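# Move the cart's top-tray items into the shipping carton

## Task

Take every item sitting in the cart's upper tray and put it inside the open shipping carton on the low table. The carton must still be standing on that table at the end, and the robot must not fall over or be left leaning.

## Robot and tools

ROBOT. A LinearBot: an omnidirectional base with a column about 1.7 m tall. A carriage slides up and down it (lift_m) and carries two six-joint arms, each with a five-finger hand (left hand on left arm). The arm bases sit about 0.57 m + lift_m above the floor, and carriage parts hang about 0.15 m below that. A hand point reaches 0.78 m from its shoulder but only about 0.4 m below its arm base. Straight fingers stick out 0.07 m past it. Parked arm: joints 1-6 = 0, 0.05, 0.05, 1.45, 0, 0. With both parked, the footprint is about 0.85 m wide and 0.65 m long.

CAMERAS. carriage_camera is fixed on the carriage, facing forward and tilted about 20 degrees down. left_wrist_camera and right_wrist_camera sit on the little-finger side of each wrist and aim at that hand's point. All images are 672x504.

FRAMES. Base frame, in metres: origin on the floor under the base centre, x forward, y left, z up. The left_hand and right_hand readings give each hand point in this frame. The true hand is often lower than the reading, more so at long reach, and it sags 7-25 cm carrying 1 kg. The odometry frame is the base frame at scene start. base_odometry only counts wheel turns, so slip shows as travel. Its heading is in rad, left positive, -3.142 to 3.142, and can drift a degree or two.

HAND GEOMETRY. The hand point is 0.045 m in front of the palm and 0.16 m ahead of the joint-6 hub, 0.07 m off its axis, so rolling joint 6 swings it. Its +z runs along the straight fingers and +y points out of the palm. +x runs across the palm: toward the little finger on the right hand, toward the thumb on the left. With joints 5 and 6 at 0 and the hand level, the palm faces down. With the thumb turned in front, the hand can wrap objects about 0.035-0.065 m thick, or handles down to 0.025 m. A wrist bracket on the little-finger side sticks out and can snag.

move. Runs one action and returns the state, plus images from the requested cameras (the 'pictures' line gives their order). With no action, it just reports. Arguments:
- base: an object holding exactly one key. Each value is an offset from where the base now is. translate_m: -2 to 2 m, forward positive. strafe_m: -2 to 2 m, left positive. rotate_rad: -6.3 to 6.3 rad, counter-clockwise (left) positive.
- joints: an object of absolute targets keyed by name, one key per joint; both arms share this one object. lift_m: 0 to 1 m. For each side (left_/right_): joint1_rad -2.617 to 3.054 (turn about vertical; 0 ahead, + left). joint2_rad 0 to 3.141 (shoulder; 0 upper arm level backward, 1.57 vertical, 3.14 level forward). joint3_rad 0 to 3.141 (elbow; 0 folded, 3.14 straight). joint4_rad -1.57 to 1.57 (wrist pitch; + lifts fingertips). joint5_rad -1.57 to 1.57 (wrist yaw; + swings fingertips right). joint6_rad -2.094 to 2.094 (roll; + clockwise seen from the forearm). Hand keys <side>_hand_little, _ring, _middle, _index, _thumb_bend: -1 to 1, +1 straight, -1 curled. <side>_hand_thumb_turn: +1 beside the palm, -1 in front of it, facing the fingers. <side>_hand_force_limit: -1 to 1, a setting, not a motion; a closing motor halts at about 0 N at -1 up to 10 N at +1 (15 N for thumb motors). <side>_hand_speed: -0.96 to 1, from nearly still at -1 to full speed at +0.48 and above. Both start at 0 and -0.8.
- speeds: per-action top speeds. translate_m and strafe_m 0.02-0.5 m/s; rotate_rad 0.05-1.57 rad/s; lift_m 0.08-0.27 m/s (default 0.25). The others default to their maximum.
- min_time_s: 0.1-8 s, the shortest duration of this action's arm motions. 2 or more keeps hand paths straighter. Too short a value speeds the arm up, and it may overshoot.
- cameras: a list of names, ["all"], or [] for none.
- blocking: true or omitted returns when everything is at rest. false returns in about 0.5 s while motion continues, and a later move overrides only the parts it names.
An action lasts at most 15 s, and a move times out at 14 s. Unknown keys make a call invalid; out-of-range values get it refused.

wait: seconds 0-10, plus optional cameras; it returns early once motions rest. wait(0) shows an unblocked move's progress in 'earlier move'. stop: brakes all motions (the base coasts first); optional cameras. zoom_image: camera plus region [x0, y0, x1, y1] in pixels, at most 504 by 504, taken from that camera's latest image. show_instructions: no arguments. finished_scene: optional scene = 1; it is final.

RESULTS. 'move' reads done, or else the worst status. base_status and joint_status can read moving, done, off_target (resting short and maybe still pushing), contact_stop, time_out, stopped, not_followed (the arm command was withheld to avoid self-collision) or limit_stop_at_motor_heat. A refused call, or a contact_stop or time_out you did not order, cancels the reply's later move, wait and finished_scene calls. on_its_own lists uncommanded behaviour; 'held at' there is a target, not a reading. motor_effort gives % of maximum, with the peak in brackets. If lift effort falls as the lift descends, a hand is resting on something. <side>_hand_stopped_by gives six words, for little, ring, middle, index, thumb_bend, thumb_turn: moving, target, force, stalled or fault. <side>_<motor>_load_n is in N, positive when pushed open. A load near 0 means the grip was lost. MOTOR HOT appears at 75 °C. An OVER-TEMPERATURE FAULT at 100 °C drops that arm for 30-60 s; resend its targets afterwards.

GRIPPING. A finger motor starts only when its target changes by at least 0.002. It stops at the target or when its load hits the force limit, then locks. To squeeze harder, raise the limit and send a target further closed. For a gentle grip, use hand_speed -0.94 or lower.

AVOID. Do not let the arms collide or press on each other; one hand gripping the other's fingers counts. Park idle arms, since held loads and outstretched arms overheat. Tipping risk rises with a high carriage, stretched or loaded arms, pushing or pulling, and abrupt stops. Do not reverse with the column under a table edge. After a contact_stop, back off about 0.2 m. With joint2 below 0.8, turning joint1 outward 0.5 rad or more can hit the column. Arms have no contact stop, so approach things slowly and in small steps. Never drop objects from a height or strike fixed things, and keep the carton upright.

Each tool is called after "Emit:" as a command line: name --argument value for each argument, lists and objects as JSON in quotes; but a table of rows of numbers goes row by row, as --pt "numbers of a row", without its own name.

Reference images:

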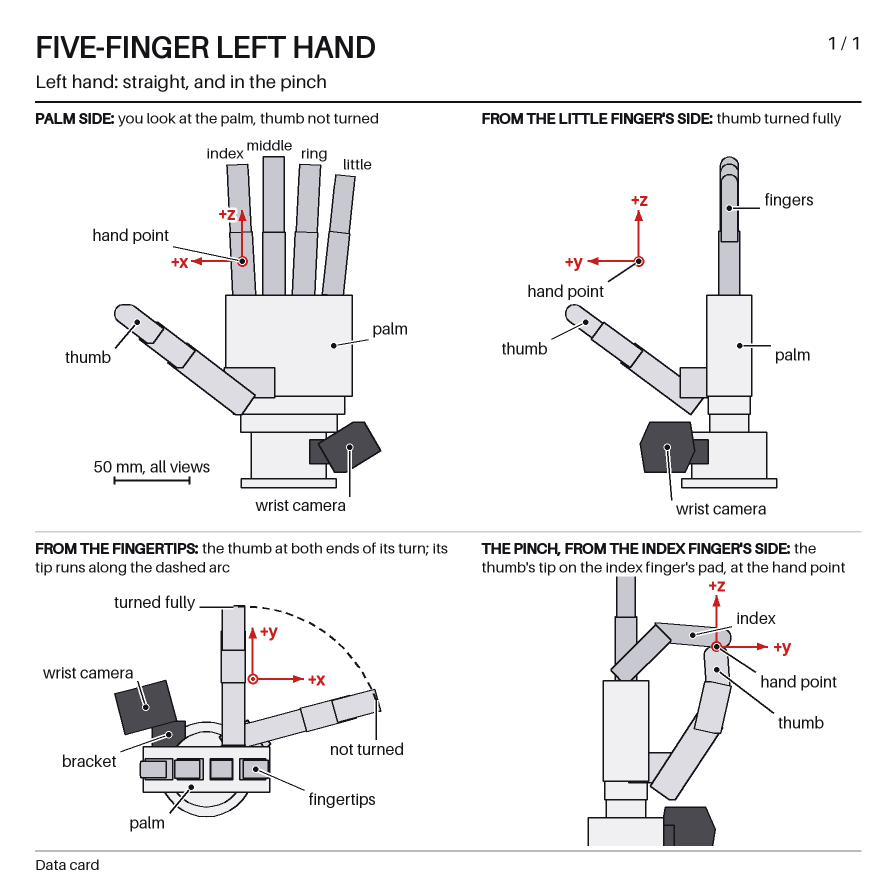

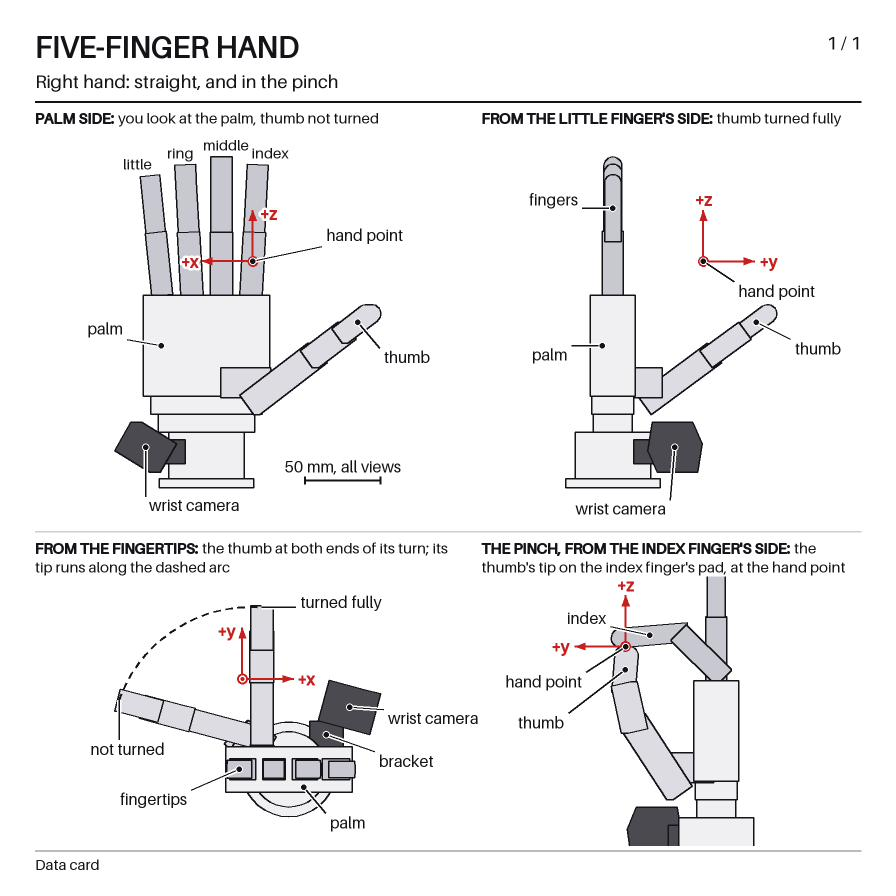

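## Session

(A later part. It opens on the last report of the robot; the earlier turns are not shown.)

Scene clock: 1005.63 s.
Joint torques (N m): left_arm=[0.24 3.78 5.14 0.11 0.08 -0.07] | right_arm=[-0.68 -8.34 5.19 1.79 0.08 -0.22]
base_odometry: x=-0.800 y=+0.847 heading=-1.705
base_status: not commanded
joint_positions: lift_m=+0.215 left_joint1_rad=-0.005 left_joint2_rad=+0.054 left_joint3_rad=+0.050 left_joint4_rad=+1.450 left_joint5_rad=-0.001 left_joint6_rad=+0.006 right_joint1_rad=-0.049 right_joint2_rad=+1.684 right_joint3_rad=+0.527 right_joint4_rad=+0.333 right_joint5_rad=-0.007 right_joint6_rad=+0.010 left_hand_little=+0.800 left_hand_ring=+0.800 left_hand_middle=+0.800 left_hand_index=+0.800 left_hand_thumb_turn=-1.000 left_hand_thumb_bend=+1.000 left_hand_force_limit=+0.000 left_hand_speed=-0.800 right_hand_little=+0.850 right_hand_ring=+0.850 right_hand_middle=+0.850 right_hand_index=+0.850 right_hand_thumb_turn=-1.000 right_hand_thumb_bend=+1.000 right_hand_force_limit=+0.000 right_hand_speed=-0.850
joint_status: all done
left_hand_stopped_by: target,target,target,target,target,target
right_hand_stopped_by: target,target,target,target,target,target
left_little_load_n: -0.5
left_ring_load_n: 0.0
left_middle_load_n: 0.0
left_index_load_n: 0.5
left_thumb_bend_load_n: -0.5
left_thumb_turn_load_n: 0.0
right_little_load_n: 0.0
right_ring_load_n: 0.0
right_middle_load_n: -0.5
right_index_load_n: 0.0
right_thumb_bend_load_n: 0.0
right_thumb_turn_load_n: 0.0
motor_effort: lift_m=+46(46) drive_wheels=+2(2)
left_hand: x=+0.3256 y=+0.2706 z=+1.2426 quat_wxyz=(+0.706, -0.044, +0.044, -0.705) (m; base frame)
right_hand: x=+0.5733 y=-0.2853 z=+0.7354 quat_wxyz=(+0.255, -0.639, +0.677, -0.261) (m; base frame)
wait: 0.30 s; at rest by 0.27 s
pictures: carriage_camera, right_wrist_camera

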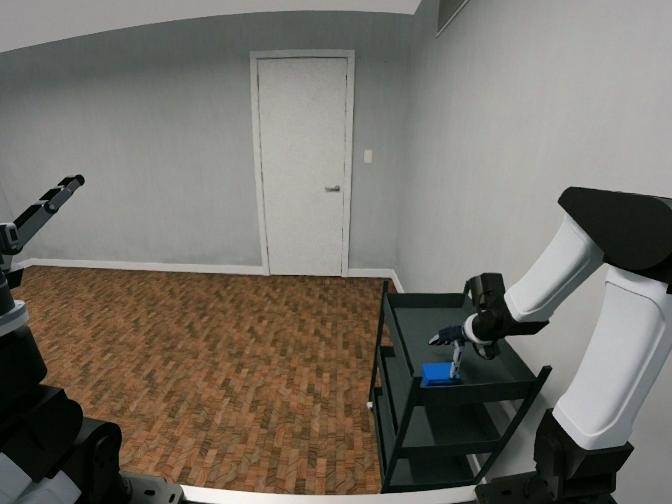

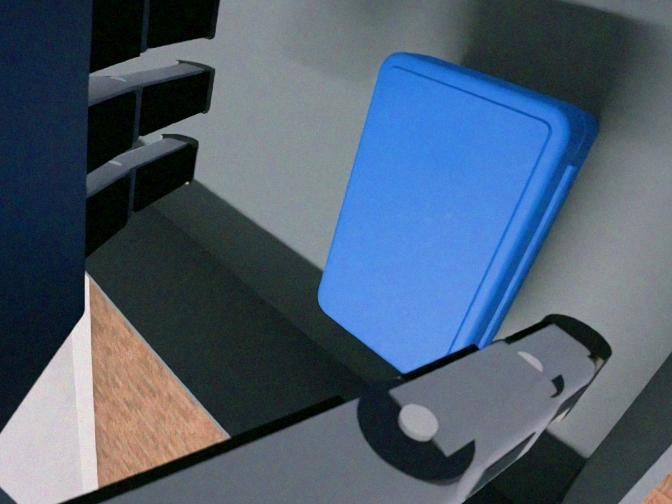

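Emit:
move --joints '{"right_joint2_rad": 1.721, "right_joint3_rad": 0.577, "right_joint4_rad": 0.323, "right_joint1_rad": -0.05}' --min_time_s 1

Emit:
move --joints '{"lift_m": 0.19}'

Emit:
wait --seconds 0.3 --cameras '["carriage_camera", "right_wrist_camera"]'

Emit:
zoom_image --camera "carriage_camera" --region '[400, 290, 520, 410]'

Scene clock: 1035.30 s.
Joint torques (N m): left_arm=[0.18 3.66 5.09 0.16 0.08 -0.14] | right_arm=[-0.21 -5.38 7.8 1.56 0.09 -0.23]
move: done
base_odometry: x=-0.800 y=+0.847 heading=-1.705
base_status: not commanded
joint_positions: lift_m=+0.215 left_joint1_rad=-0.005 left_joint2_rad=+0.054 left_joint3_rad=+0.050 left_joint4_rad=+1.450 left_joint5_rad=-0.001 left_joint6_rad=+0.006 right_joint1_rad=-0.049 right_joint2_rad=+1.709 right_joint3_rad=+0.559 right_joint4_rad=+0.333 right_joint5_rad=-0.007 right_joint6_rad=+0.010 left_hand_little=+0.800 left_hand_ring=+0.800 left_hand_middle=+0.800 left_hand_index=+0.800 left_hand_thumb_turn=-1.000 left_hand_thumb_bend=+1.000 left_hand_force_limit=+0.000 left_hand_speed=-0.800 right_hand_little=+0.850 right_hand_ring=+0.850 right_hand_middle=+0.850 right_hand_index=+0.850 right_hand_thumb_turn=-1.000 right_hand_thumb_bend=+1.000 right_hand_force_limit=+0.000 right_hand_speed=-0.850
joint_status: all done
left_hand_stopped_by: target,target,target,target,target,target
right_hand_stopped_by: target,target,target,target,target,target
left_little_load_n: 0.0
left_ring_load_n: 0.0
left_middle_load_n: 0.0
left_index_load_n: 0.0
left_thumb_bend_load_n: 0.0
left_thumb_turn_load_n: 0.0
right_little_load_n: -0.5
right_ring_load_n: 0.0
right_middle_load_n: -0.5
right_index_load_n: 0.0
right_thumb_bend_load_n: 0.0
right_thumb_turn_load_n: 0.0
motor_effort: lift_m=+46(46) drive_wheels=+2(2)
left_hand: x=+0.3256 y=+0.2706 z=+1.2426 quat_wxyz=(+0.706, -0.044, +0.044, -0.705) (m; base frame)
right_hand: x=+0.5829 y=-0.2858 z=+0.7368 quat_wxyz=(+0.258, -0.639, +0.676, -0.263) (m; base frame)
pictures: none

Scene clock: 1035.90 s.
Joint torques (N m): left_arm=[-0.03 3.51 5.31 0.09 0.11 -0.11] | right_arm=[-0.23 -6.19 7.05 1.61 0.08 -0.21]
move: done
base_odometry: x=-0.800 y=+0.847 heading=-1.705
base_status: not commanded
joint_positions: lift_m=+0.190 left_joint1_rad=-0.005 left_joint2_rad=+0.054 left_joint3_rad=+0.050 left_joint4_rad=+1.450 left_joint5_rad=-0.001 left_joint6_rad=+0.006 right_joint1_rad=-0.049 right_joint2_rad=+1.716 right_joint3_rad=+0.566 right_joint4_rad=+0.326 right_joint5_rad=-0.007 right_joint6_rad=+0.010 left_hand_little=+0.800 left_hand_ring=+0.800 left_hand_middle=+0.800 left_hand_index=+0.800 left_hand_thumb_turn=-1.000 left_hand_thumb_bend=+1.000 left_hand_force_limit=+0.000 left_hand_speed=-0.800 right_hand_little=+0.850 right_hand_ring=+0.850 right_hand_middle=+0.850 right_hand_index=+0.850 right_hand_thumb_turn=-1.000 right_hand_thumb_bend=+1.000 right_hand_force_limit=+0.000 right_hand_speed=-0.850
joint_status: all done
left_hand_stopped_by: target,target,target,target,target,target
right_hand_stopped_by: target,target,target,target,target,target
left_little_load_n: 0.0
left_ring_load_n: 0.0
left_middle_load_n: 0.0
left_index_load_n: 0.0
left_thumb_bend_load_n: 0.0
left_thumb_turn_load_n: 0.0
right_little_load_n: 0.0
right_ring_load_n: 0.0
right_middle_load_n: 0.0
right_index_load_n: 0.0
right_thumb_bend_load_n: 0.0
right_thumb_turn_load_n: 0.0
motor_effort: lift_m=+45(46) drive_wheels=-1(2)
left_hand: x=+0.3258 y=+0.2706 z=+1.2176 quat_wxyz=(+0.706, -0.045, +0.044, -0.705) (m; base frame)
right_hand: x=+0.5830 y=-0.2858 z=+0.7104 quat_wxyz=(+0.255, -0.640, +0.677, -0.260) (m; base frame)
pictures: none

Scene clock: 1036.20 s.
Joint torques (N m): left_arm=[0.01 3.63 5.26 0.08 0.11 -0.11] | right_arm=[-0.16 -6.27 7.08 1.62 0.09 -0.2]
base_odometry: x=-0.800 y=+0.847 heading=-1.705
base_status: not commanded
joint_positions: lift_m=+0.190 left_joint1_rad=-0.005 left_joint2_rad=+0.054 left_joint3_rad=+0.050 left_joint4_rad=+1.450 left_joint5_rad=-0.001 left_joint6_rad=+0.006 right_joint1_rad=-0.049 right_joint2_rad=+1.716 right_joint3_rad=+0.566 right_joint4_rad=+0.326 right_joint5_rad=-0.007 right_joint6_rad=+0.010 left_hand_little=+0.800 left_hand_ring=+0.800 left_hand_middle=+0.800 left_hand_index=+0.800 left_hand_thumb_turn=-1.000 left_hand_thumb_bend=+1.000 left_hand_force_limit=+0.000 left_hand_speed=-0.800 right_hand_little=+0.850 right_hand_ring=+0.850 right_hand_middle=+0.850 right_hand_index=+0.850 right_hand_thumb_turn=-1.000 right_hand_thumb_bend=+1.000 right_hand_force_limit=+0.000 right_hand_speed=-0.850
joint_status: all done
left_hand_stopped_by: target,target,target,target,target,target
right_hand_stopped_by: target,target,target,target,target,target
left_little_load_n: 0.0
left_ring_load_n: 0.0
left_middle_load_n: 0.0
left_index_load_n: 0.0
left_thumb_bend_load_n: 0.0
left_thumb_turn_load_n: 0.0
right_little_load_n: 0.0
right_ring_load_n: 0.0
right_middle_load_n: 0.0
right_index_load_n: 0.0
right_thumb_bend_load_n: 0.0
right_thumb_turn_load_n: 0.0
motor_effort: lift_m=+45(46) drive_wheels=-2(2)
left_hand: x=+0.3258 y=+0.2706 z=+1.2176 quat_wxyz=(+0.706, -0.045, +0.044, -0.705) (m; base frame)
right_hand: x=+0.5830 y=-0.2858 z=+0.7104 quat_wxyz=(+0.255, -0.640, +0.677, -0.260) (m; base frame)
wait: 0.30 s; at rest by 0.27 s
pictures: carriage_camera, right_wrist_camera

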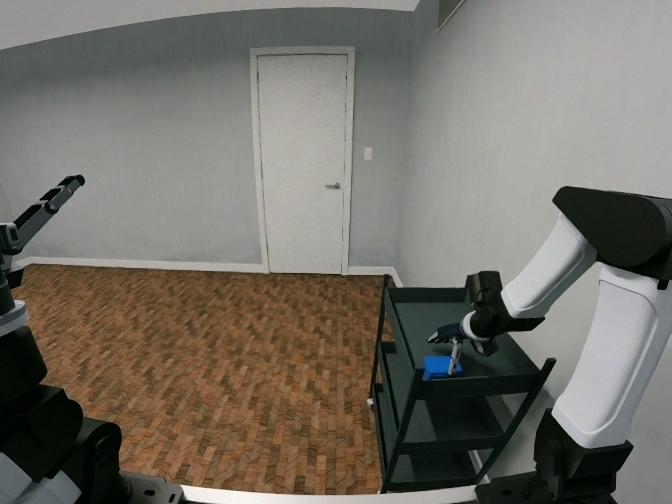

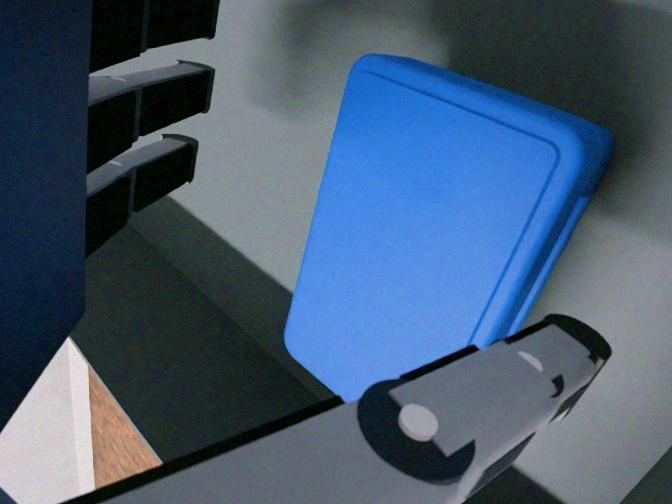

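Scaled by 4.200 from the camera's 672x504 image, which has a finer 960x720 frame.

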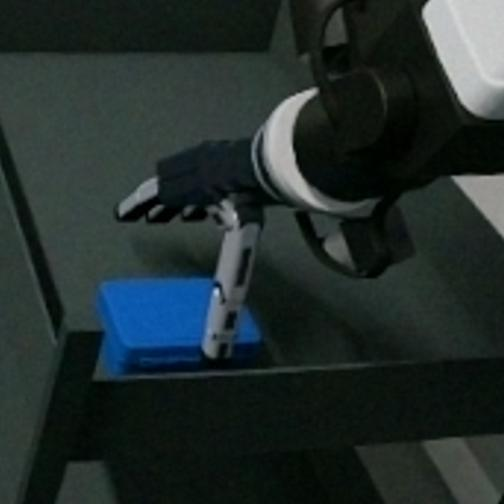

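Emit:
move --joints '{"lift_m": 0.176}'

Emit:
wait --seconds 0.3 --cameras '["carriage_camera", "right_wrist_camera"]'

Emit:
zoom_image --camera "carriage_camera" --region '[400, 290, 520, 410]'

Scene clock: 1042.53 s.
Joint torques (N m): left_arm=[0.18 3.7 5.26 0.09 0.07 -0.09] | right_arm=[-0.2 -6.38 7.01 1.66 0.09 -0.2]
move: done
base_odometry: x=-0.800 y=+0.847 heading=-1.705
base_status: not commanded
joint_positions: lift_m=+0.176 left_joint1_rad=-0.005 left_joint2_rad=+0.054 left_joint3_rad=+0.050 left_joint4_rad=+1.450 left_joint5_rad=-0.001 left_joint6_rad=+0.006 right_joint1_rad=-0.049 right_joint2_rad=+1.718 right_joint3_rad=+0.567 right_joint4_rad=+0.324 right_joint5_rad=-0.007 right_joint6_rad=+0.010 left_hand_little=+0.800 left_hand_ring=+0.800 left_hand_middle=+0.800 left_hand_index=+0.800 left_hand_thumb_turn=-1.000 left_hand_thumb_bend=+1.000 left_hand_force_limit=+0.000 left_hand_speed=-0.800 right_hand_little=+0.850 right_hand_ring=+0.850 right_hand_middle=+0.850 right_hand_index=+0.850 right_hand_thumb_turn=-1.000 right_hand_thumb_bend=+1.000 right_hand_force_limit=+0.000 right_hand_speed=-0.850
joint_status: all done
left_hand_stopped_by: target,target,target,target,target,target
right_hand_stopped_by: target,target,target,target,target,target
left_little_load_n: 0.0
left_ring_load_n: 0.0
left_middle_load_n: 0.0
left_index_load_n: 0.0
left_thumb_bend_load_n: 0.0
left_thumb_turn_load_n: 0.0
right_little_load_n: 0.0
right_ring_load_n: 0.0
right_middle_load_n: 0.0
right_index_load_n: 0.0
right_thumb_bend_load_n: 0.0
right_thumb_turn_load_n: 0.0
motor_effort: lift_m=+45(46) drive_wheels=-1(3)
left_hand: x=+0.3258 y=+0.2706 z=+1.2036 quat_wxyz=(+0.706, -0.045, +0.044, -0.705) (m; base frame)
right_hand: x=+0.5830 y=-0.2858 z=+0.6960 quat_wxyz=(+0.255, -0.640, +0.677, -0.260) (m; base frame)
pictures: none

Scene clock: 1042.83 s.
Joint torques (N m): left_arm=[-0.01 3.56 5.15 0.09 0.08 -0.1] | right_arm=[-0.18 -6.49 6.98 1.63 0.08 -0.2]
base_odometry: x=-0.800 y=+0.847 heading=-1.705
base_status: not commanded
joint_positions: lift_m=+0.176 left_joint1_rad=-0.005 left_joint2_rad=+0.054 left_joint3_rad=+0.050 left_joint4_rad=+1.450 left_joint5_rad=-0.001 left_joint6_rad=+0.006 right_joint1_rad=-0.049 right_joint2_rad=+1.718 right_joint3_rad=+0.567 right_joint4_rad=+0.324 right_joint5_rad=-0.007 right_joint6_rad=+0.010 left_hand_little=+0.800 left_hand_ring=+0.800 left_hand_middle=+0.800 left_hand_index=+0.800 left_hand_thumb_turn=-1.000 left_hand_thumb_bend=+1.000 left_hand_force_limit=+0.000 left_hand_speed=-0.800 right_hand_little=+0.850 right_hand_ring=+0.850 right_hand_middle=+0.850 right_hand_index=+0.850 right_hand_thumb_turn=-1.000 right_hand_thumb_bend=+1.000 right_hand_force_limit=+0.000 right_hand_speed=-0.850
joint_status: all done
left_hand_stopped_by: target,target,target,target,target,target
right_hand_stopped_by: target,target,target,target,target,target
left_little_load_n: 0.0
left_ring_load_n: 0.0
left_middle_load_n: 0.0
left_index_load_n: 0.0
left_thumb_bend_load_n: 0.0
left_thumb_turn_load_n: 0.0
right_little_load_n: 0.0
right_ring_load_n: 0.0
right_middle_load_n: 0.0
right_index_load_n: 0.0
right_thumb_bend_load_n: 0.0
right_thumb_turn_load_n: 0.0
motor_effort: lift_m=+45(46) drive_wheels=+2(3)
left_hand: x=+0.3258 y=+0.2706 z=+1.2036 quat_wxyz=(+0.706, -0.045, +0.044, -0.705) (m; base frame)
right_hand: x=+0.5830 y=-0.2858 z=+0.6960 quat_wxyz=(+0.255, -0.640, +0.677, -0.260) (m; base frame)
wait: 0.30 s; at rest by 0.27 s
pictures: carriage_camera, right_wrist_camera

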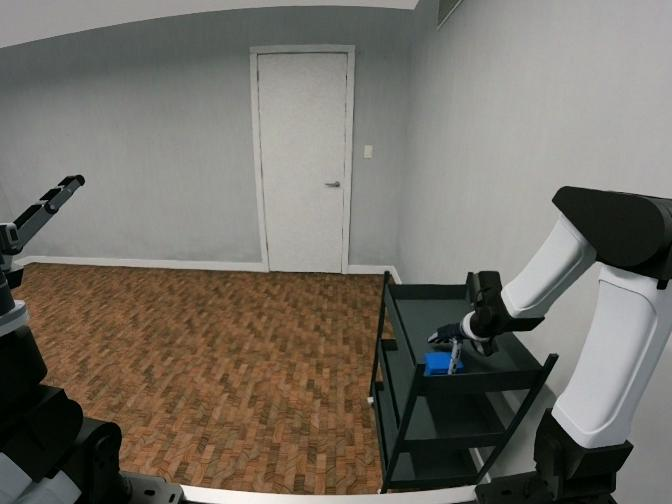

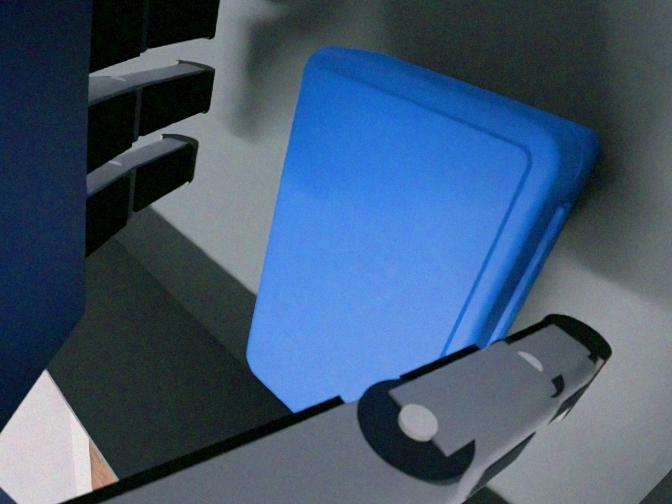

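Scaled by 4.200 from the camera's 672x504 image, which has a finer 960x720 frame.

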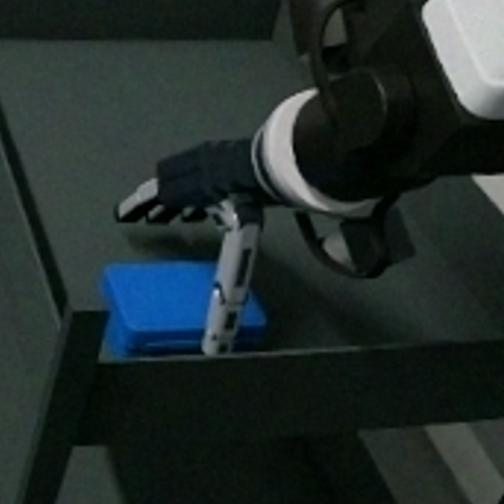

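Emit:
move --joints '{"lift_m": 0.164}'

Emit:
wait --seconds 0.3 --cameras '["carriage_camera", "right_wrist_camera"]'

Emit:
zoom_image --camera "carriage_camera" --region '[400, 290, 520, 410]'

Scene clock: 1046.93 s.
Joint torques (N m): left_arm=[0.13 3.4 5.42 0.16 0.12 -0.14] | right_arm=[-0.17 -6.5 6.83 1.69 0.09 -0.2]
move: done
base_odometry: x=-0.800 y=+0.847 heading=-1.705
base_status: not commanded
joint_positions: lift_m=+0.164 left_joint1_rad=-0.005 left_joint2_rad=+0.054 left_joint3_rad=+0.050 left_joint4_rad=+1.450 left_joint5_rad=-0.001 left_joint6_rad=+0.006 right_joint1_rad=-0.049 right_joint2_rad=+1.719 right_joint3_rad=+0.568 right_joint4_rad=+0.323 right_joint5_rad=-0.007 right_joint6_rad=+0.010 left_hand_little=+0.800 left_hand_ring=+0.800 left_hand_middle=+0.800 left_hand_index=+0.800 left_hand_thumb_turn=-1.000 left_hand_thumb_bend=+1.000 left_hand_force_limit=+0.000 left_hand_speed=-0.800 right_hand_little=+0.850 right_hand_ring=+0.850 right_hand_middle=+0.850 right_hand_index=+0.850 right_hand_thumb_turn=-1.000 right_hand_thumb_bend=+1.000 right_hand_force_limit=+0.000 right_hand_speed=-0.850
joint_status: all done
left_hand_stopped_by: target,target,target,target,target,target
right_hand_stopped_by: target,target,target,target,target,target
left_little_load_n: 0.0
left_ring_load_n: 0.0
left_middle_load_n: 0.0
left_index_load_n: 0.0
left_thumb_bend_load_n: 0.0
left_thumb_turn_load_n: 0.0
right_little_load_n: 0.0
right_ring_load_n: 0.0
right_middle_load_n: 0.0
right_index_load_n: 0.0
right_thumb_bend_load_n: 0.0
right_thumb_turn_load_n: 0.0
motor_effort: lift_m=+45(46) drive_wheels=-2(2)
left_hand: x=+0.3258 y=+0.2706 z=+1.1915 quat_wxyz=(+0.706, -0.045, +0.044, -0.705) (m; base frame)
right_hand: x=+0.5827 y=-0.2858 z=+0.6836 quat_wxyz=(+0.254, -0.640, +0.677, -0.259) (m; base frame)
pictures: none

Scene clock: 1047.23 s.
Joint torques (N m): left_arm=[0.21 3.6 5.07 0.1 0.15 -0.06] | right_arm=[-0.2 -6.48 7.04 1.64 0.09 -0.22]
base_odometry: x=-0.800 y=+0.847 heading=-1.705
base_status: not commanded
joint_positions: lift_m=+0.164 left_joint1_rad=-0.005 left_joint2_rad=+0.054 left_joint3_rad=+0.050 left_joint4_rad=+1.450 left_joint5_rad=-0.001 left_joint6_rad=+0.006 right_joint1_rad=-0.049 right_joint2_rad=+1.719 right_joint3_rad=+0.568 right_joint4_rad=+0.323 right_joint5_rad=-0.007 right_joint6_rad=+0.010 left_hand_little=+0.800 left_hand_ring=+0.800 left_hand_middle=+0.800 left_hand_index=+0.800 left_hand_thumb_turn=-1.000 left_hand_thumb_bend=+1.000 left_hand_force_limit=+0.000 left_hand_speed=-0.800 right_hand_little=+0.850 right_hand_ring=+0.850 right_hand_middle=+0.850 right_hand_index=+0.850 right_hand_thumb_turn=-1.000 right_hand_thumb_bend=+1.000 right_hand_force_limit=+0.000 right_hand_speed=-0.850
joint_status: all done
left_hand_stopped_by: target,target,target,target,target,target
right_hand_stopped_by: target,target,target,target,target,target
left_little_load_n: 0.0
left_ring_load_n: 0.0
left_middle_load_n: 0.0
left_index_load_n: 0.0
left_thumb_bend_load_n: 0.0
left_thumb_turn_load_n: 0.0
right_little_load_n: 0.0
right_ring_load_n: 0.0
right_middle_load_n: 0.0
right_index_load_n: 0.0
right_thumb_bend_load_n: 0.0
right_thumb_turn_load_n: 0.0
motor_effort: lift_m=+45(46) drive_wheels=+2(2)
left_hand: x=+0.3257 y=+0.2706 z=+1.1916 quat_wxyz=(+0.706, -0.044, +0.044, -0.705) (m; base frame)
right_hand: x=+0.5827 y=-0.2858 z=+0.6836 quat_wxyz=(+0.254, -0.640, +0.677, -0.259) (m; base frame)
wait: 0.30 s; at rest by 0.27 s
pictures: carriage_camera, right_wrist_camera

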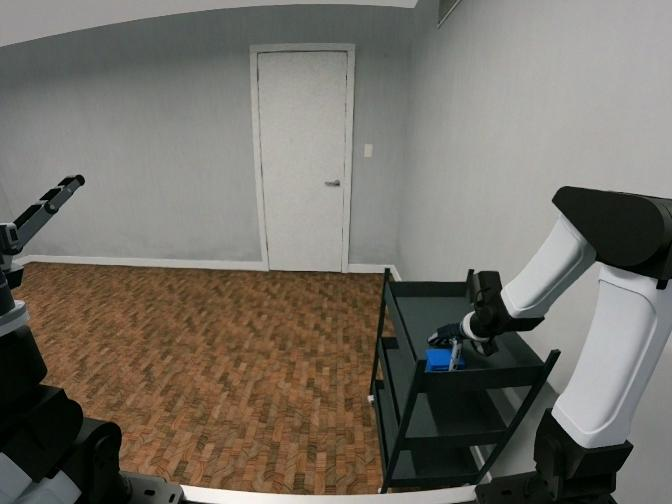

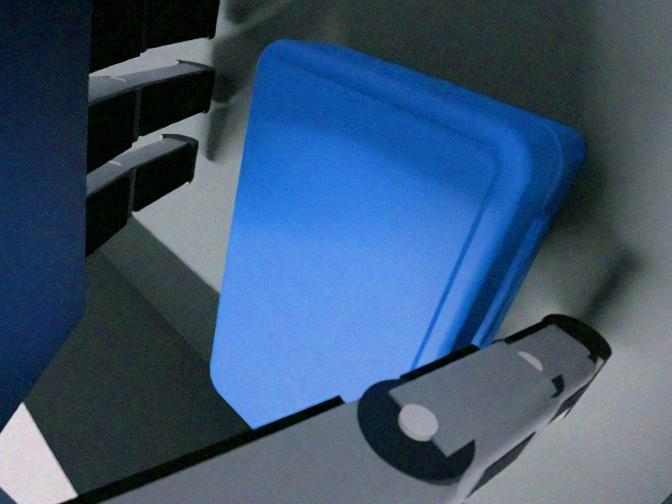

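Scaled by 4.200 from the camera's 672x504 image, which has a finer 960x720 frame.

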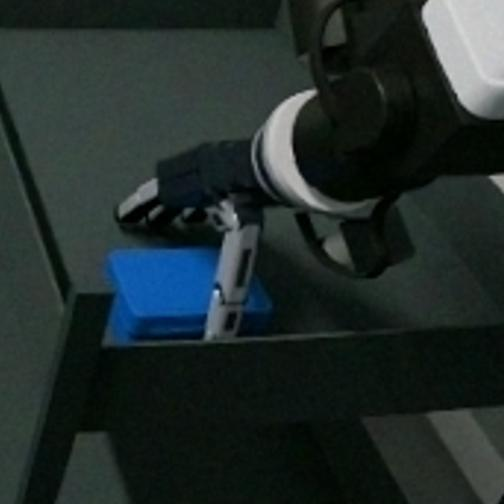

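Emit:
move --joints '{"lift_m": 0.152}'

Emit:
wait --seconds 0.3 --cameras '["right_wrist_camera"]'

Scene clock: 1051.33 s.
Joint torques (N m): left_arm=[0.05 3.71 5.46 0.09 0.15 -0.17] | right_arm=[-0.14 -6 6.65 1.44 0.08 -0.23]
move: done
base_odometry: x=-0.800 y=+0.847 heading=-1.705
base_status: not commanded
joint_positions: lift_m=+0.152 left_joint1_rad=-0.005 left_joint2_rad=+0.054 left_joint3_rad=+0.050 left_joint4_rad=+1.450 left_joint5_rad=-0.001 left_joint6_rad=+0.006 right_joint1_rad=-0.049 right_joint2_rad=+1.715 right_joint3_rad=+0.571 right_joint4_rad=+0.349 right_joint5_rad=-0.007 right_joint6_rad=+0.010 left_hand_little=+0.800 left_hand_ring=+0.800 left_hand_middle=+0.800 left_hand_index=+0.800 left_hand_thumb_turn=-1.000 left_hand_thumb_bend=+1.000 left_hand_force_limit=+0.000 left_hand_speed=-0.800 right_hand_little=+0.850 right_hand_ring=+0.850 right_hand_middle=+0.850 right_hand_index=+0.850 right_hand_thumb_turn=-1.000 right_hand_thumb_bend=+1.000 right_hand_force_limit=+0.000 right_hand_speed=-0.850
joint_status: all done
left_hand_stopped_by: target,target,target,target,target,target
right_hand_stopped_by: target,target,target,target,target,target
left_little_load_n: 0.0
left_ring_load_n: 0.0
left_middle_load_n: 0.0
left_index_load_n: 0.0
left_thumb_bend_load_n: 0.0
left_thumb_turn_load_n: 0.0
right_little_load_n: 0.0
right_ring_load_n: 0.0
right_middle_load_n: 1.0
right_index_load_n: 0.0
right_thumb_bend_load_n: 0.0
right_thumb_turn_load_n: 0.0
motor_effort: lift_m=+44(44) drive_wheels=+2(2)
left_hand: x=+0.3257 y=+0.2706 z=+1.1797 quat_wxyz=(+0.706, -0.044, +0.044, -0.705) (m; base frame)
right_hand: x=+0.5907 y=-0.2862 z=+0.6776 quat_wxyz=(+0.264, -0.636, +0.673, -0.270) (m; base frame)
pictures: none

Scene clock: 1051.63 s.
Joint torques (N m): left_arm=[0.18 3.71 5.49 0.07 0.14 -0.12] | right_arm=[-0.16 -6.11 6.8 1.41 0.07 -0.21]
base_odometry: x=-0.800 y=+0.847 heading=-1.705
base_status: not commanded
joint_positions: lift_m=+0.152 left_joint1_rad=-0.005 left_joint2_rad=+0.054 left_joint3_rad=+0.050 left_joint4_rad=+1.450 left_joint5_rad=-0.001 left_joint6_rad=+0.006 right_joint1_rad=-0.049 right_joint2_rad=+1.715 right_joint3_rad=+0.571 right_joint4_rad=+0.349 right_joint5_rad=-0.007 right_joint6_rad=+0.010 left_hand_little=+0.800 left_hand_ring=+0.800 left_hand_middle=+0.800 left_hand_index=+0.800 left_hand_thumb_turn=-1.000 left_hand_thumb_bend=+1.000 left_hand_force_limit=+0.000 left_hand_speed=-0.800 right_hand_little=+0.850 right_hand_ring=+0.850 right_hand_middle=+0.850 right_hand_index=+0.850 right_hand_thumb_turn=-1.000 right_hand_thumb_bend=+1.000 right_hand_force_limit=+0.000 right_hand_speed=-0.850
joint_status: all done
left_hand_stopped_by: target,target,target,target,target,target
right_hand_stopped_by: target,target,target,target,target,target
left_little_load_n: 0.0
left_ring_load_n: 0.0
left_middle_load_n: 0.0
left_index_load_n: 0.0
left_thumb_bend_load_n: 0.0
left_thumb_turn_load_n: 0.0
right_little_load_n: 0.0
right_ring_load_n: 0.0
right_middle_load_n: 0.5
right_index_load_n: 0.0
right_thumb_bend_load_n: 0.0
right_thumb_turn_load_n: 0.0
motor_effort: lift_m=+43(44) drive_wheels=+2(2)
left_hand: x=+0.3257 y=+0.2706 z=+1.1797 quat_wxyz=(+0.706, -0.044, +0.044, -0.705) (m; base frame)
right_hand: x=+0.5907 y=-0.2862 z=+0.6776 quat_wxyz=(+0.264, -0.636, +0.673, -0.270) (m; base frame)
wait: 0.30 s; at rest by 0.27 s
pictures: right_wrist_camera

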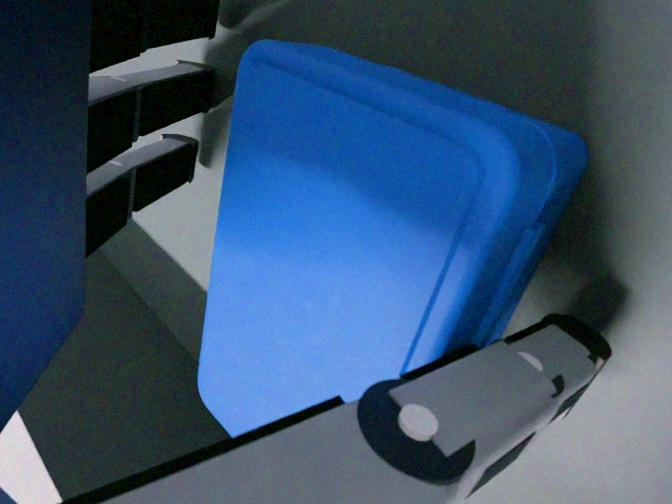

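Emit:
move --joints '{"lift_m": 0.163}'

Emit:
move --joints '{"right_hand_speed": -0.88, "right_hand_index": -0.6, "right_hand_middle": -0.6, "right_hand_ring": -0.6, "right_hand_thumb_bend": -0.6}'

Emit:
wait --seconds 0.3 --cameras '["carriage_camera", "right_wrist_camera"]'

Emit:
zoom_image --camera "carriage_camera" --region '[400, 290, 520, 410]'

Scene clock: 1059.73 s.
Joint torques (N m): left_arm=[0.2 3.62 5.37 0.09 0.09 -0.11] | right_arm=[-0.17 -6.16 6.68 1.54 0.08 -0.21]
move: done
base_odometry: x=-0.800 y=+0.847 heading=-1.705
base_status: not commanded
joint_positions: lift_m=+0.163 left_joint1_rad=-0.005 left_joint2_rad=+0.054 left_joint3_rad=+0.050 left_joint4_rad=+1.451 left_joint5_rad=-0.001 left_joint6_rad=+0.006 right_joint1_rad=-0.049 right_joint2_rad=+1.716 right_joint3_rad=+0.571 right_joint4_rad=+0.337 right_joint5_rad=-0.007 right_joint6_rad=+0.010 left_hand_little=+0.800 left_hand_ring=+0.800 left_hand_middle=+0.800 left_hand_index=+0.800 left_hand_thumb_turn=-1.000 left_hand_thumb_bend=+1.000 left_hand_force_limit=+0.000 left_hand_speed=-0.800 right_hand_little=+0.850 right_hand_ring=+0.850 right_hand_middle=+0.850 right_hand_index=+0.850 right_hand_thumb_turn=-1.000 right_hand_thumb_bend=+1.000 right_hand_force_limit=+0.000 right_hand_speed=-0.850
joint_status: all done
left_hand_stopped_by: target,target,target,target,target,target
right_hand_stopped_by: target,target,target,target,target,target
left_little_load_n: 0.0
left_ring_load_n: 0.0
left_middle_load_n: 0.0
left_index_load_n: 0.0
left_thumb_bend_load_n: 0.0
left_thumb_turn_load_n: 0.0
right_little_load_n: 0.0
right_ring_load_n: 0.0
right_middle_load_n: 0.0
right_index_load_n: 0.0
right_thumb_bend_load_n: 0.0
right_thumb_turn_load_n: 0.0
motor_effort: lift_m=+45(55) drive_wheels=-2(3)
left_hand: x=+0.3256 y=+0.2706 z=+1.1906 quat_wxyz=(+0.706, -0.044, +0.044, -0.705) (m; base frame)
right_hand: x=+0.5877 y=-0.2860 z=+0.6863 quat_wxyz=(+0.260, -0.638, +0.675, -0.266) (m; base frame)
pictures: none

Scene clock: 1066.37 s.
Joint torques (N m): left_arm=[0.25 3.89 5.38 0.11 0.09 -0.12] | right_arm=[-0.16 -6.26 6.75 1.33 0.08 -0.21]
move: off_target
base_odometry: x=-0.800 y=+0.847 heading=-1.705
base_status: not commanded
joint_positions: lift_m=+0.163 left_joint1_rad=-0.005 left_joint2_rad=+0.054 left_joint3_rad=+0.050 left_joint4_rad=+1.451 left_joint5_rad=-0.001 left_joint6_rad=+0.006 right_joint1_rad=-0.049 right_joint2_rad=+1.716 right_joint3_rad=+0.571 right_joint4_rad=+0.361 right_joint5_rad=-0.007 right_joint6_rad=+0.010 left_hand_little=+0.800 left_hand_ring=+0.800 left_hand_middle=+0.800 left_hand_index=+0.800 left_hand_thumb_turn=-1.000 left_hand_thumb_bend=+1.000 left_hand_force_limit=+0.000 left_hand_speed=-0.800 right_hand_little=+0.850 right_hand_ring=+0.183 right_hand_middle=+0.206 right_hand_index=+0.195 right_hand_thumb_turn=-1.000 right_hand_thumb_bend=+0.675 right_hand_force_limit=+0.000 right_hand_speed=-0.880
joint_status: right_hand_ring off_target (ended at +0.183, target -0.600); right_hand_middle off_target (ended at +0.206, target -0.600); right_hand_index off_target (ended at +0.195, target -0.600); right_hand_thumb_bend off_target (ended at +0.675, target -0.600); the others done
left_hand_stopped_by: target,target,target,target,target,target
right_hand_stopped_by: target,force,force,force,force,target
left_little_load_n: 0.0
left_ring_load_n: 0.0
left_middle_load_n: 0.0
left_index_load_n: 0.0
left_thumb_bend_load_n: 0.0
left_thumb_turn_load_n: 0.0
right_little_load_n: 0.0
right_ring_load_n: 5.0
right_middle_load_n: 1.5
right_index_load_n: 5.5
right_thumb_bend_load_n: 11.0
right_thumb_turn_load_n: 1.5
motor_effort: lift_m=+45(46) drive_wheels=-2(2)
left_hand: x=+0.3256 y=+0.2706 z=+1.1906 quat_wxyz=(+0.706, -0.044, +0.044, -0.705) (m; base frame)
right_hand: x=+0.5934 y=-0.2863 z=+0.6899 quat_wxyz=(+0.268, -0.634, +0.671, -0.274) (m; base frame)
pictures: none

Scene clock: 1066.67 s.
Joint torques (N m): left_arm=[0.18 3.69 5.27 0.11 0.1 -0.09] | right_arm=[-0.17 -6.23 6.74 1.31 0.09 -0.21]
base_odometry: x=-0.800 y=+0.847 heading=-1.705
base_status: not commanded
joint_positions: lift_m=+0.163 left_joint1_rad=-0.005 left_joint2_rad=+0.054 left_joint3_rad=+0.050 left_joint4_rad=+1.451 left_joint5_rad=-0.001 left_joint6_rad=+0.006 right_joint1_rad=-0.049 right_joint2_rad=+1.716 right_joint3_rad=+0.571 right_joint4_rad=+0.361 right_joint5_rad=-0.007 right_joint6_rad=+0.010 left_hand_little=+0.800 left_hand_ring=+0.800 left_hand_middle=+0.800 left_hand_index=+0.800 left_hand_thumb_turn=-1.000 left_hand_thumb_bend=+1.000 left_hand_force_limit=+0.000 left_hand_speed=-0.800 right_hand_little=+0.850 right_hand_ring=+0.183 right_hand_middle=+0.206 right_hand_index=+0.195 right_hand_thumb_turn=-1.000 right_hand_thumb_bend=+0.675 right_hand_force_limit=+0.000 right_hand_speed=-0.880
joint_status: right_hand_ring off_target (ended at +0.183, target -0.600); right_hand_middle off_target (ended at +0.206, target -0.600); right_hand_index off_target (ended at +0.195, target -0.600); right_hand_thumb_bend off_target (ended at +0.675, target -0.600); the others done
left_hand_stopped_by: target,target,target,target,target,target
right_hand_stopped_by: target,force,force,force,force,target
left_little_load_n: 0.0
left_ring_load_n: 0.0
left_middle_load_n: 0.0
left_index_load_n: 0.0
left_thumb_bend_load_n: 0.0
left_thumb_turn_load_n: 0.5
right_little_load_n: 0.0
right_ring_load_n: 5.0
right_middle_load_n: 1.5
right_index_load_n: 5.5
right_thumb_bend_load_n: 10.5
right_thumb_turn_load_n: 2.0
motor_effort: lift_m=+45(46) drive_wheels=-1(2)
left_hand: x=+0.3256 y=+0.2706 z=+1.1906 quat_wxyz=(+0.706, -0.044, +0.044, -0.705) (m; base frame)
right_hand: x=+0.5934 y=-0.2863 z=+0.6899 quat_wxyz=(+0.268, -0.634, +0.671, -0.274) (m; base frame)
wait: 0.30 s; at rest by 0.27 s
pictures: carriage_camera, right_wrist_camera

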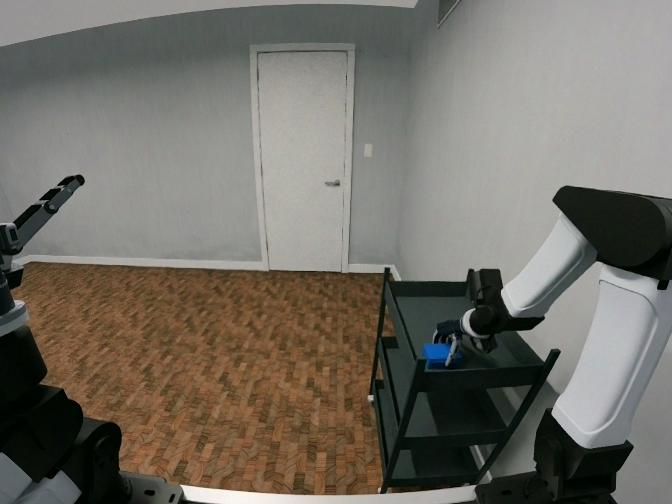

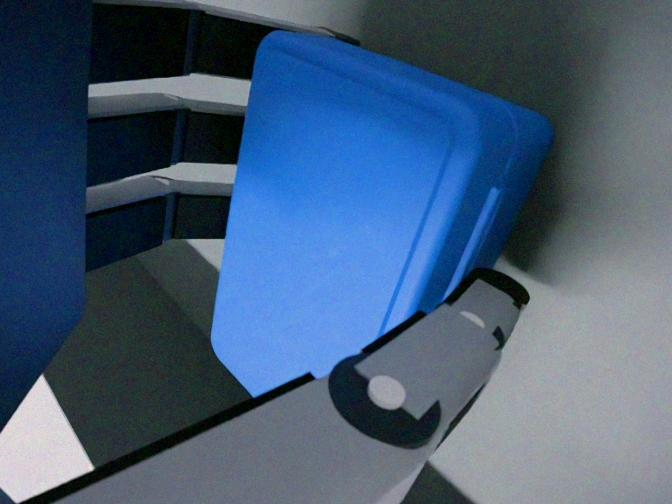

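Scaled by 4.200 from the camera's 672x504 image, which has a finer 960x720 frame.

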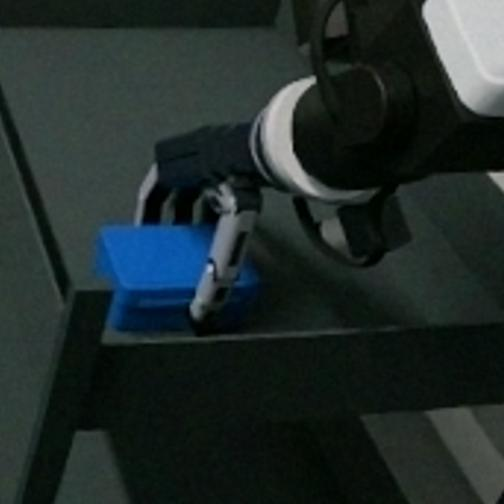

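Emit:
move --joints '{"lift_m": 0.2}' --speeds '{"lift_m": 0.08}'

Emit:
wait --seconds 0.3 --cameras '["carriage_camera", "right_wrist_camera"]'

Emit:
zoom_image --camera "carriage_camera" --region '[400, 290, 520, 410]'

Scene clock: 1070.90 s.
Joint torques (N m): left_arm=[0.36 3.59 5.35 0.06 0.11 -0.1] | right_arm=[-0.17 -6.28 6.75 1.6 0.08 -0.22]
move: done
base_odometry: x=-0.800 y=+0.847 heading=-1.705
base_status: not commanded
joint_positions: lift_m=+0.200 left_joint1_rad=-0.005 left_joint2_rad=+0.054 left_joint3_rad=+0.050 left_joint4_rad=+1.451 left_joint5_rad=-0.001 left_joint6_rad=+0.006 right_joint1_rad=-0.049 right_joint2_rad=+1.716 right_joint3_rad=+0.571 right_joint4_rad=+0.329 right_joint5_rad=-0.007 right_joint6_rad=+0.010 left_hand_little=+0.800 left_hand_ring=+0.800 left_hand_middle=+0.800 left_hand_index=+0.800 left_hand_thumb_turn=-1.000 left_hand_thumb_bend=+1.000 left_hand_force_limit=+0.000 left_hand_speed=-0.800 right_hand_little=+0.850 right_hand_ring=+0.183 right_hand_middle=+0.206 right_hand_index=+0.195 right_hand_thumb_turn=-1.000 right_hand_thumb_bend=+0.675 right_hand_force_limit=+0.000 right_hand_speed=-0.880
joint_status: all done
left_hand_stopped_by: target,target,target,target,target,target
right_hand_stopped_by: target,force,force,force,force,target
left_little_load_n: 0.0
left_ring_load_n: 0.0
left_middle_load_n: 0.0
left_index_load_n: 0.0
left_thumb_bend_load_n: 0.0
left_thumb_turn_load_n: -0.5
right_little_load_n: 0.0
right_ring_load_n: 5.0
right_middle_load_n: 1.5
right_index_load_n: 5.5
right_thumb_bend_load_n: 11.0
right_thumb_turn_load_n: 1.5
motor_effort: lift_m=+46(55) drive_wheels=-1(2)
left_hand: x=+0.3256 y=+0.2706 z=+1.2275 quat_wxyz=(+0.706, -0.044, +0.044, -0.705) (m; base frame)
right_hand: x=+0.5859 y=-0.2859 z=+0.7222 quat_wxyz=(+0.258, -0.639, +0.676, -0.263) (m; base frame)
pictures: none

Scene clock: 1071.20 s.
Joint torques (N m): left_arm=[-0.06 3.69 5.41 0.09 0.11 -0.07] | right_arm=[-0.24 -6.23 6.68 1.6 0.09 -0.2]
base_odometry: x=-0.800 y=+0.847 heading=-1.705
base_status: not commanded
joint_positions: lift_m=+0.200 left_joint1_rad=-0.005 left_joint2_rad=+0.054 left_joint3_rad=+0.050 left_joint4_rad=+1.451 left_joint5_rad=-0.001 left_joint6_rad=+0.006 right_joint1_rad=-0.049 right_joint2_rad=+1.716 right_joint3_rad=+0.571 right_joint4_rad=+0.329 right_joint5_rad=-0.007 right_joint6_rad=+0.010 left_hand_little=+0.800 left_hand_ring=+0.800 left_hand_middle=+0.800 left_hand_index=+0.800 left_hand_thumb_turn=-1.000 left_hand_thumb_bend=+1.000 left_hand_force_limit=+0.000 left_hand_speed=-0.800 right_hand_little=+0.850 right_hand_ring=+0.183 right_hand_middle=+0.206 right_hand_index=+0.195 right_hand_thumb_turn=-1.000 right_hand_thumb_bend=+0.675 right_hand_force_limit=+0.000 right_hand_speed=-0.880
joint_status: all done
left_hand_stopped_by: target,target,target,target,target,target
right_hand_stopped_by: target,force,force,force,force,target
left_little_load_n: 0.0
left_ring_load_n: 0.0
left_middle_load_n: 0.0
left_index_load_n: 0.0
left_thumb_bend_load_n: 0.0
left_thumb_turn_load_n: 0.0
right_little_load_n: 0.0
right_ring_load_n: 5.0
right_middle_load_n: 1.0
right_index_load_n: 5.0
right_thumb_bend_load_n: 11.0
right_thumb_turn_load_n: 1.5
motor_effort: lift_m=+46(55) drive_wheels=+2(2)
left_hand: x=+0.3256 y=+0.2706 z=+1.2275 quat_wxyz=(+0.706, -0.044, +0.044, -0.705) (m; base frame)
right_hand: x=+0.5859 y=-0.2859 z=+0.7222 quat_wxyz=(+0.258, -0.639, +0.676, -0.263) (m; base frame)
wait: 0.30 s; at rest by 0.27 s
pictures: carriage_camera, right_wrist_camera

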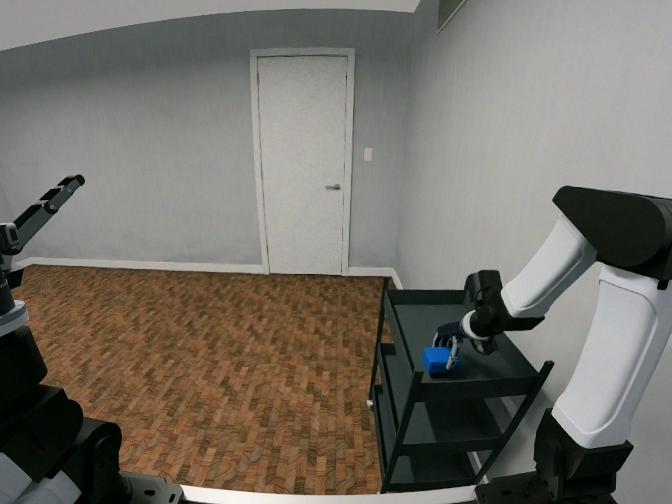

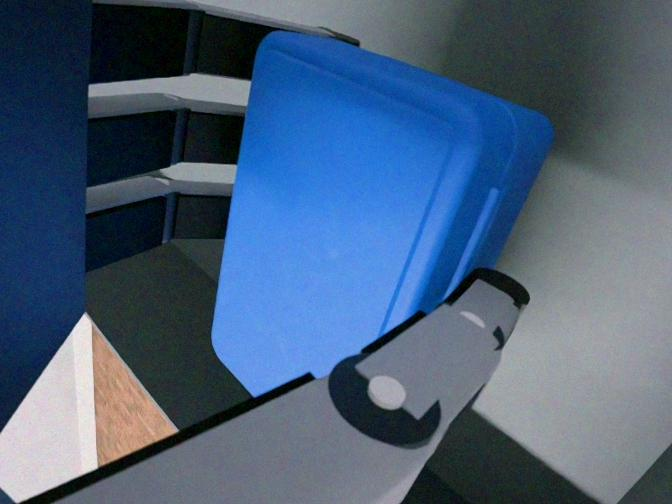

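Scaled by 4.200 from the camera's 672x504 image, which has a finer 960x720 frame.

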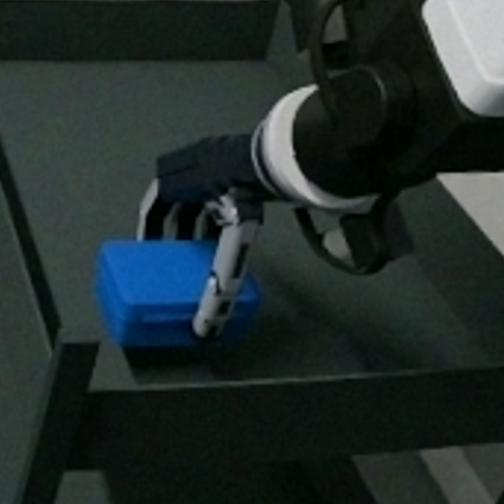

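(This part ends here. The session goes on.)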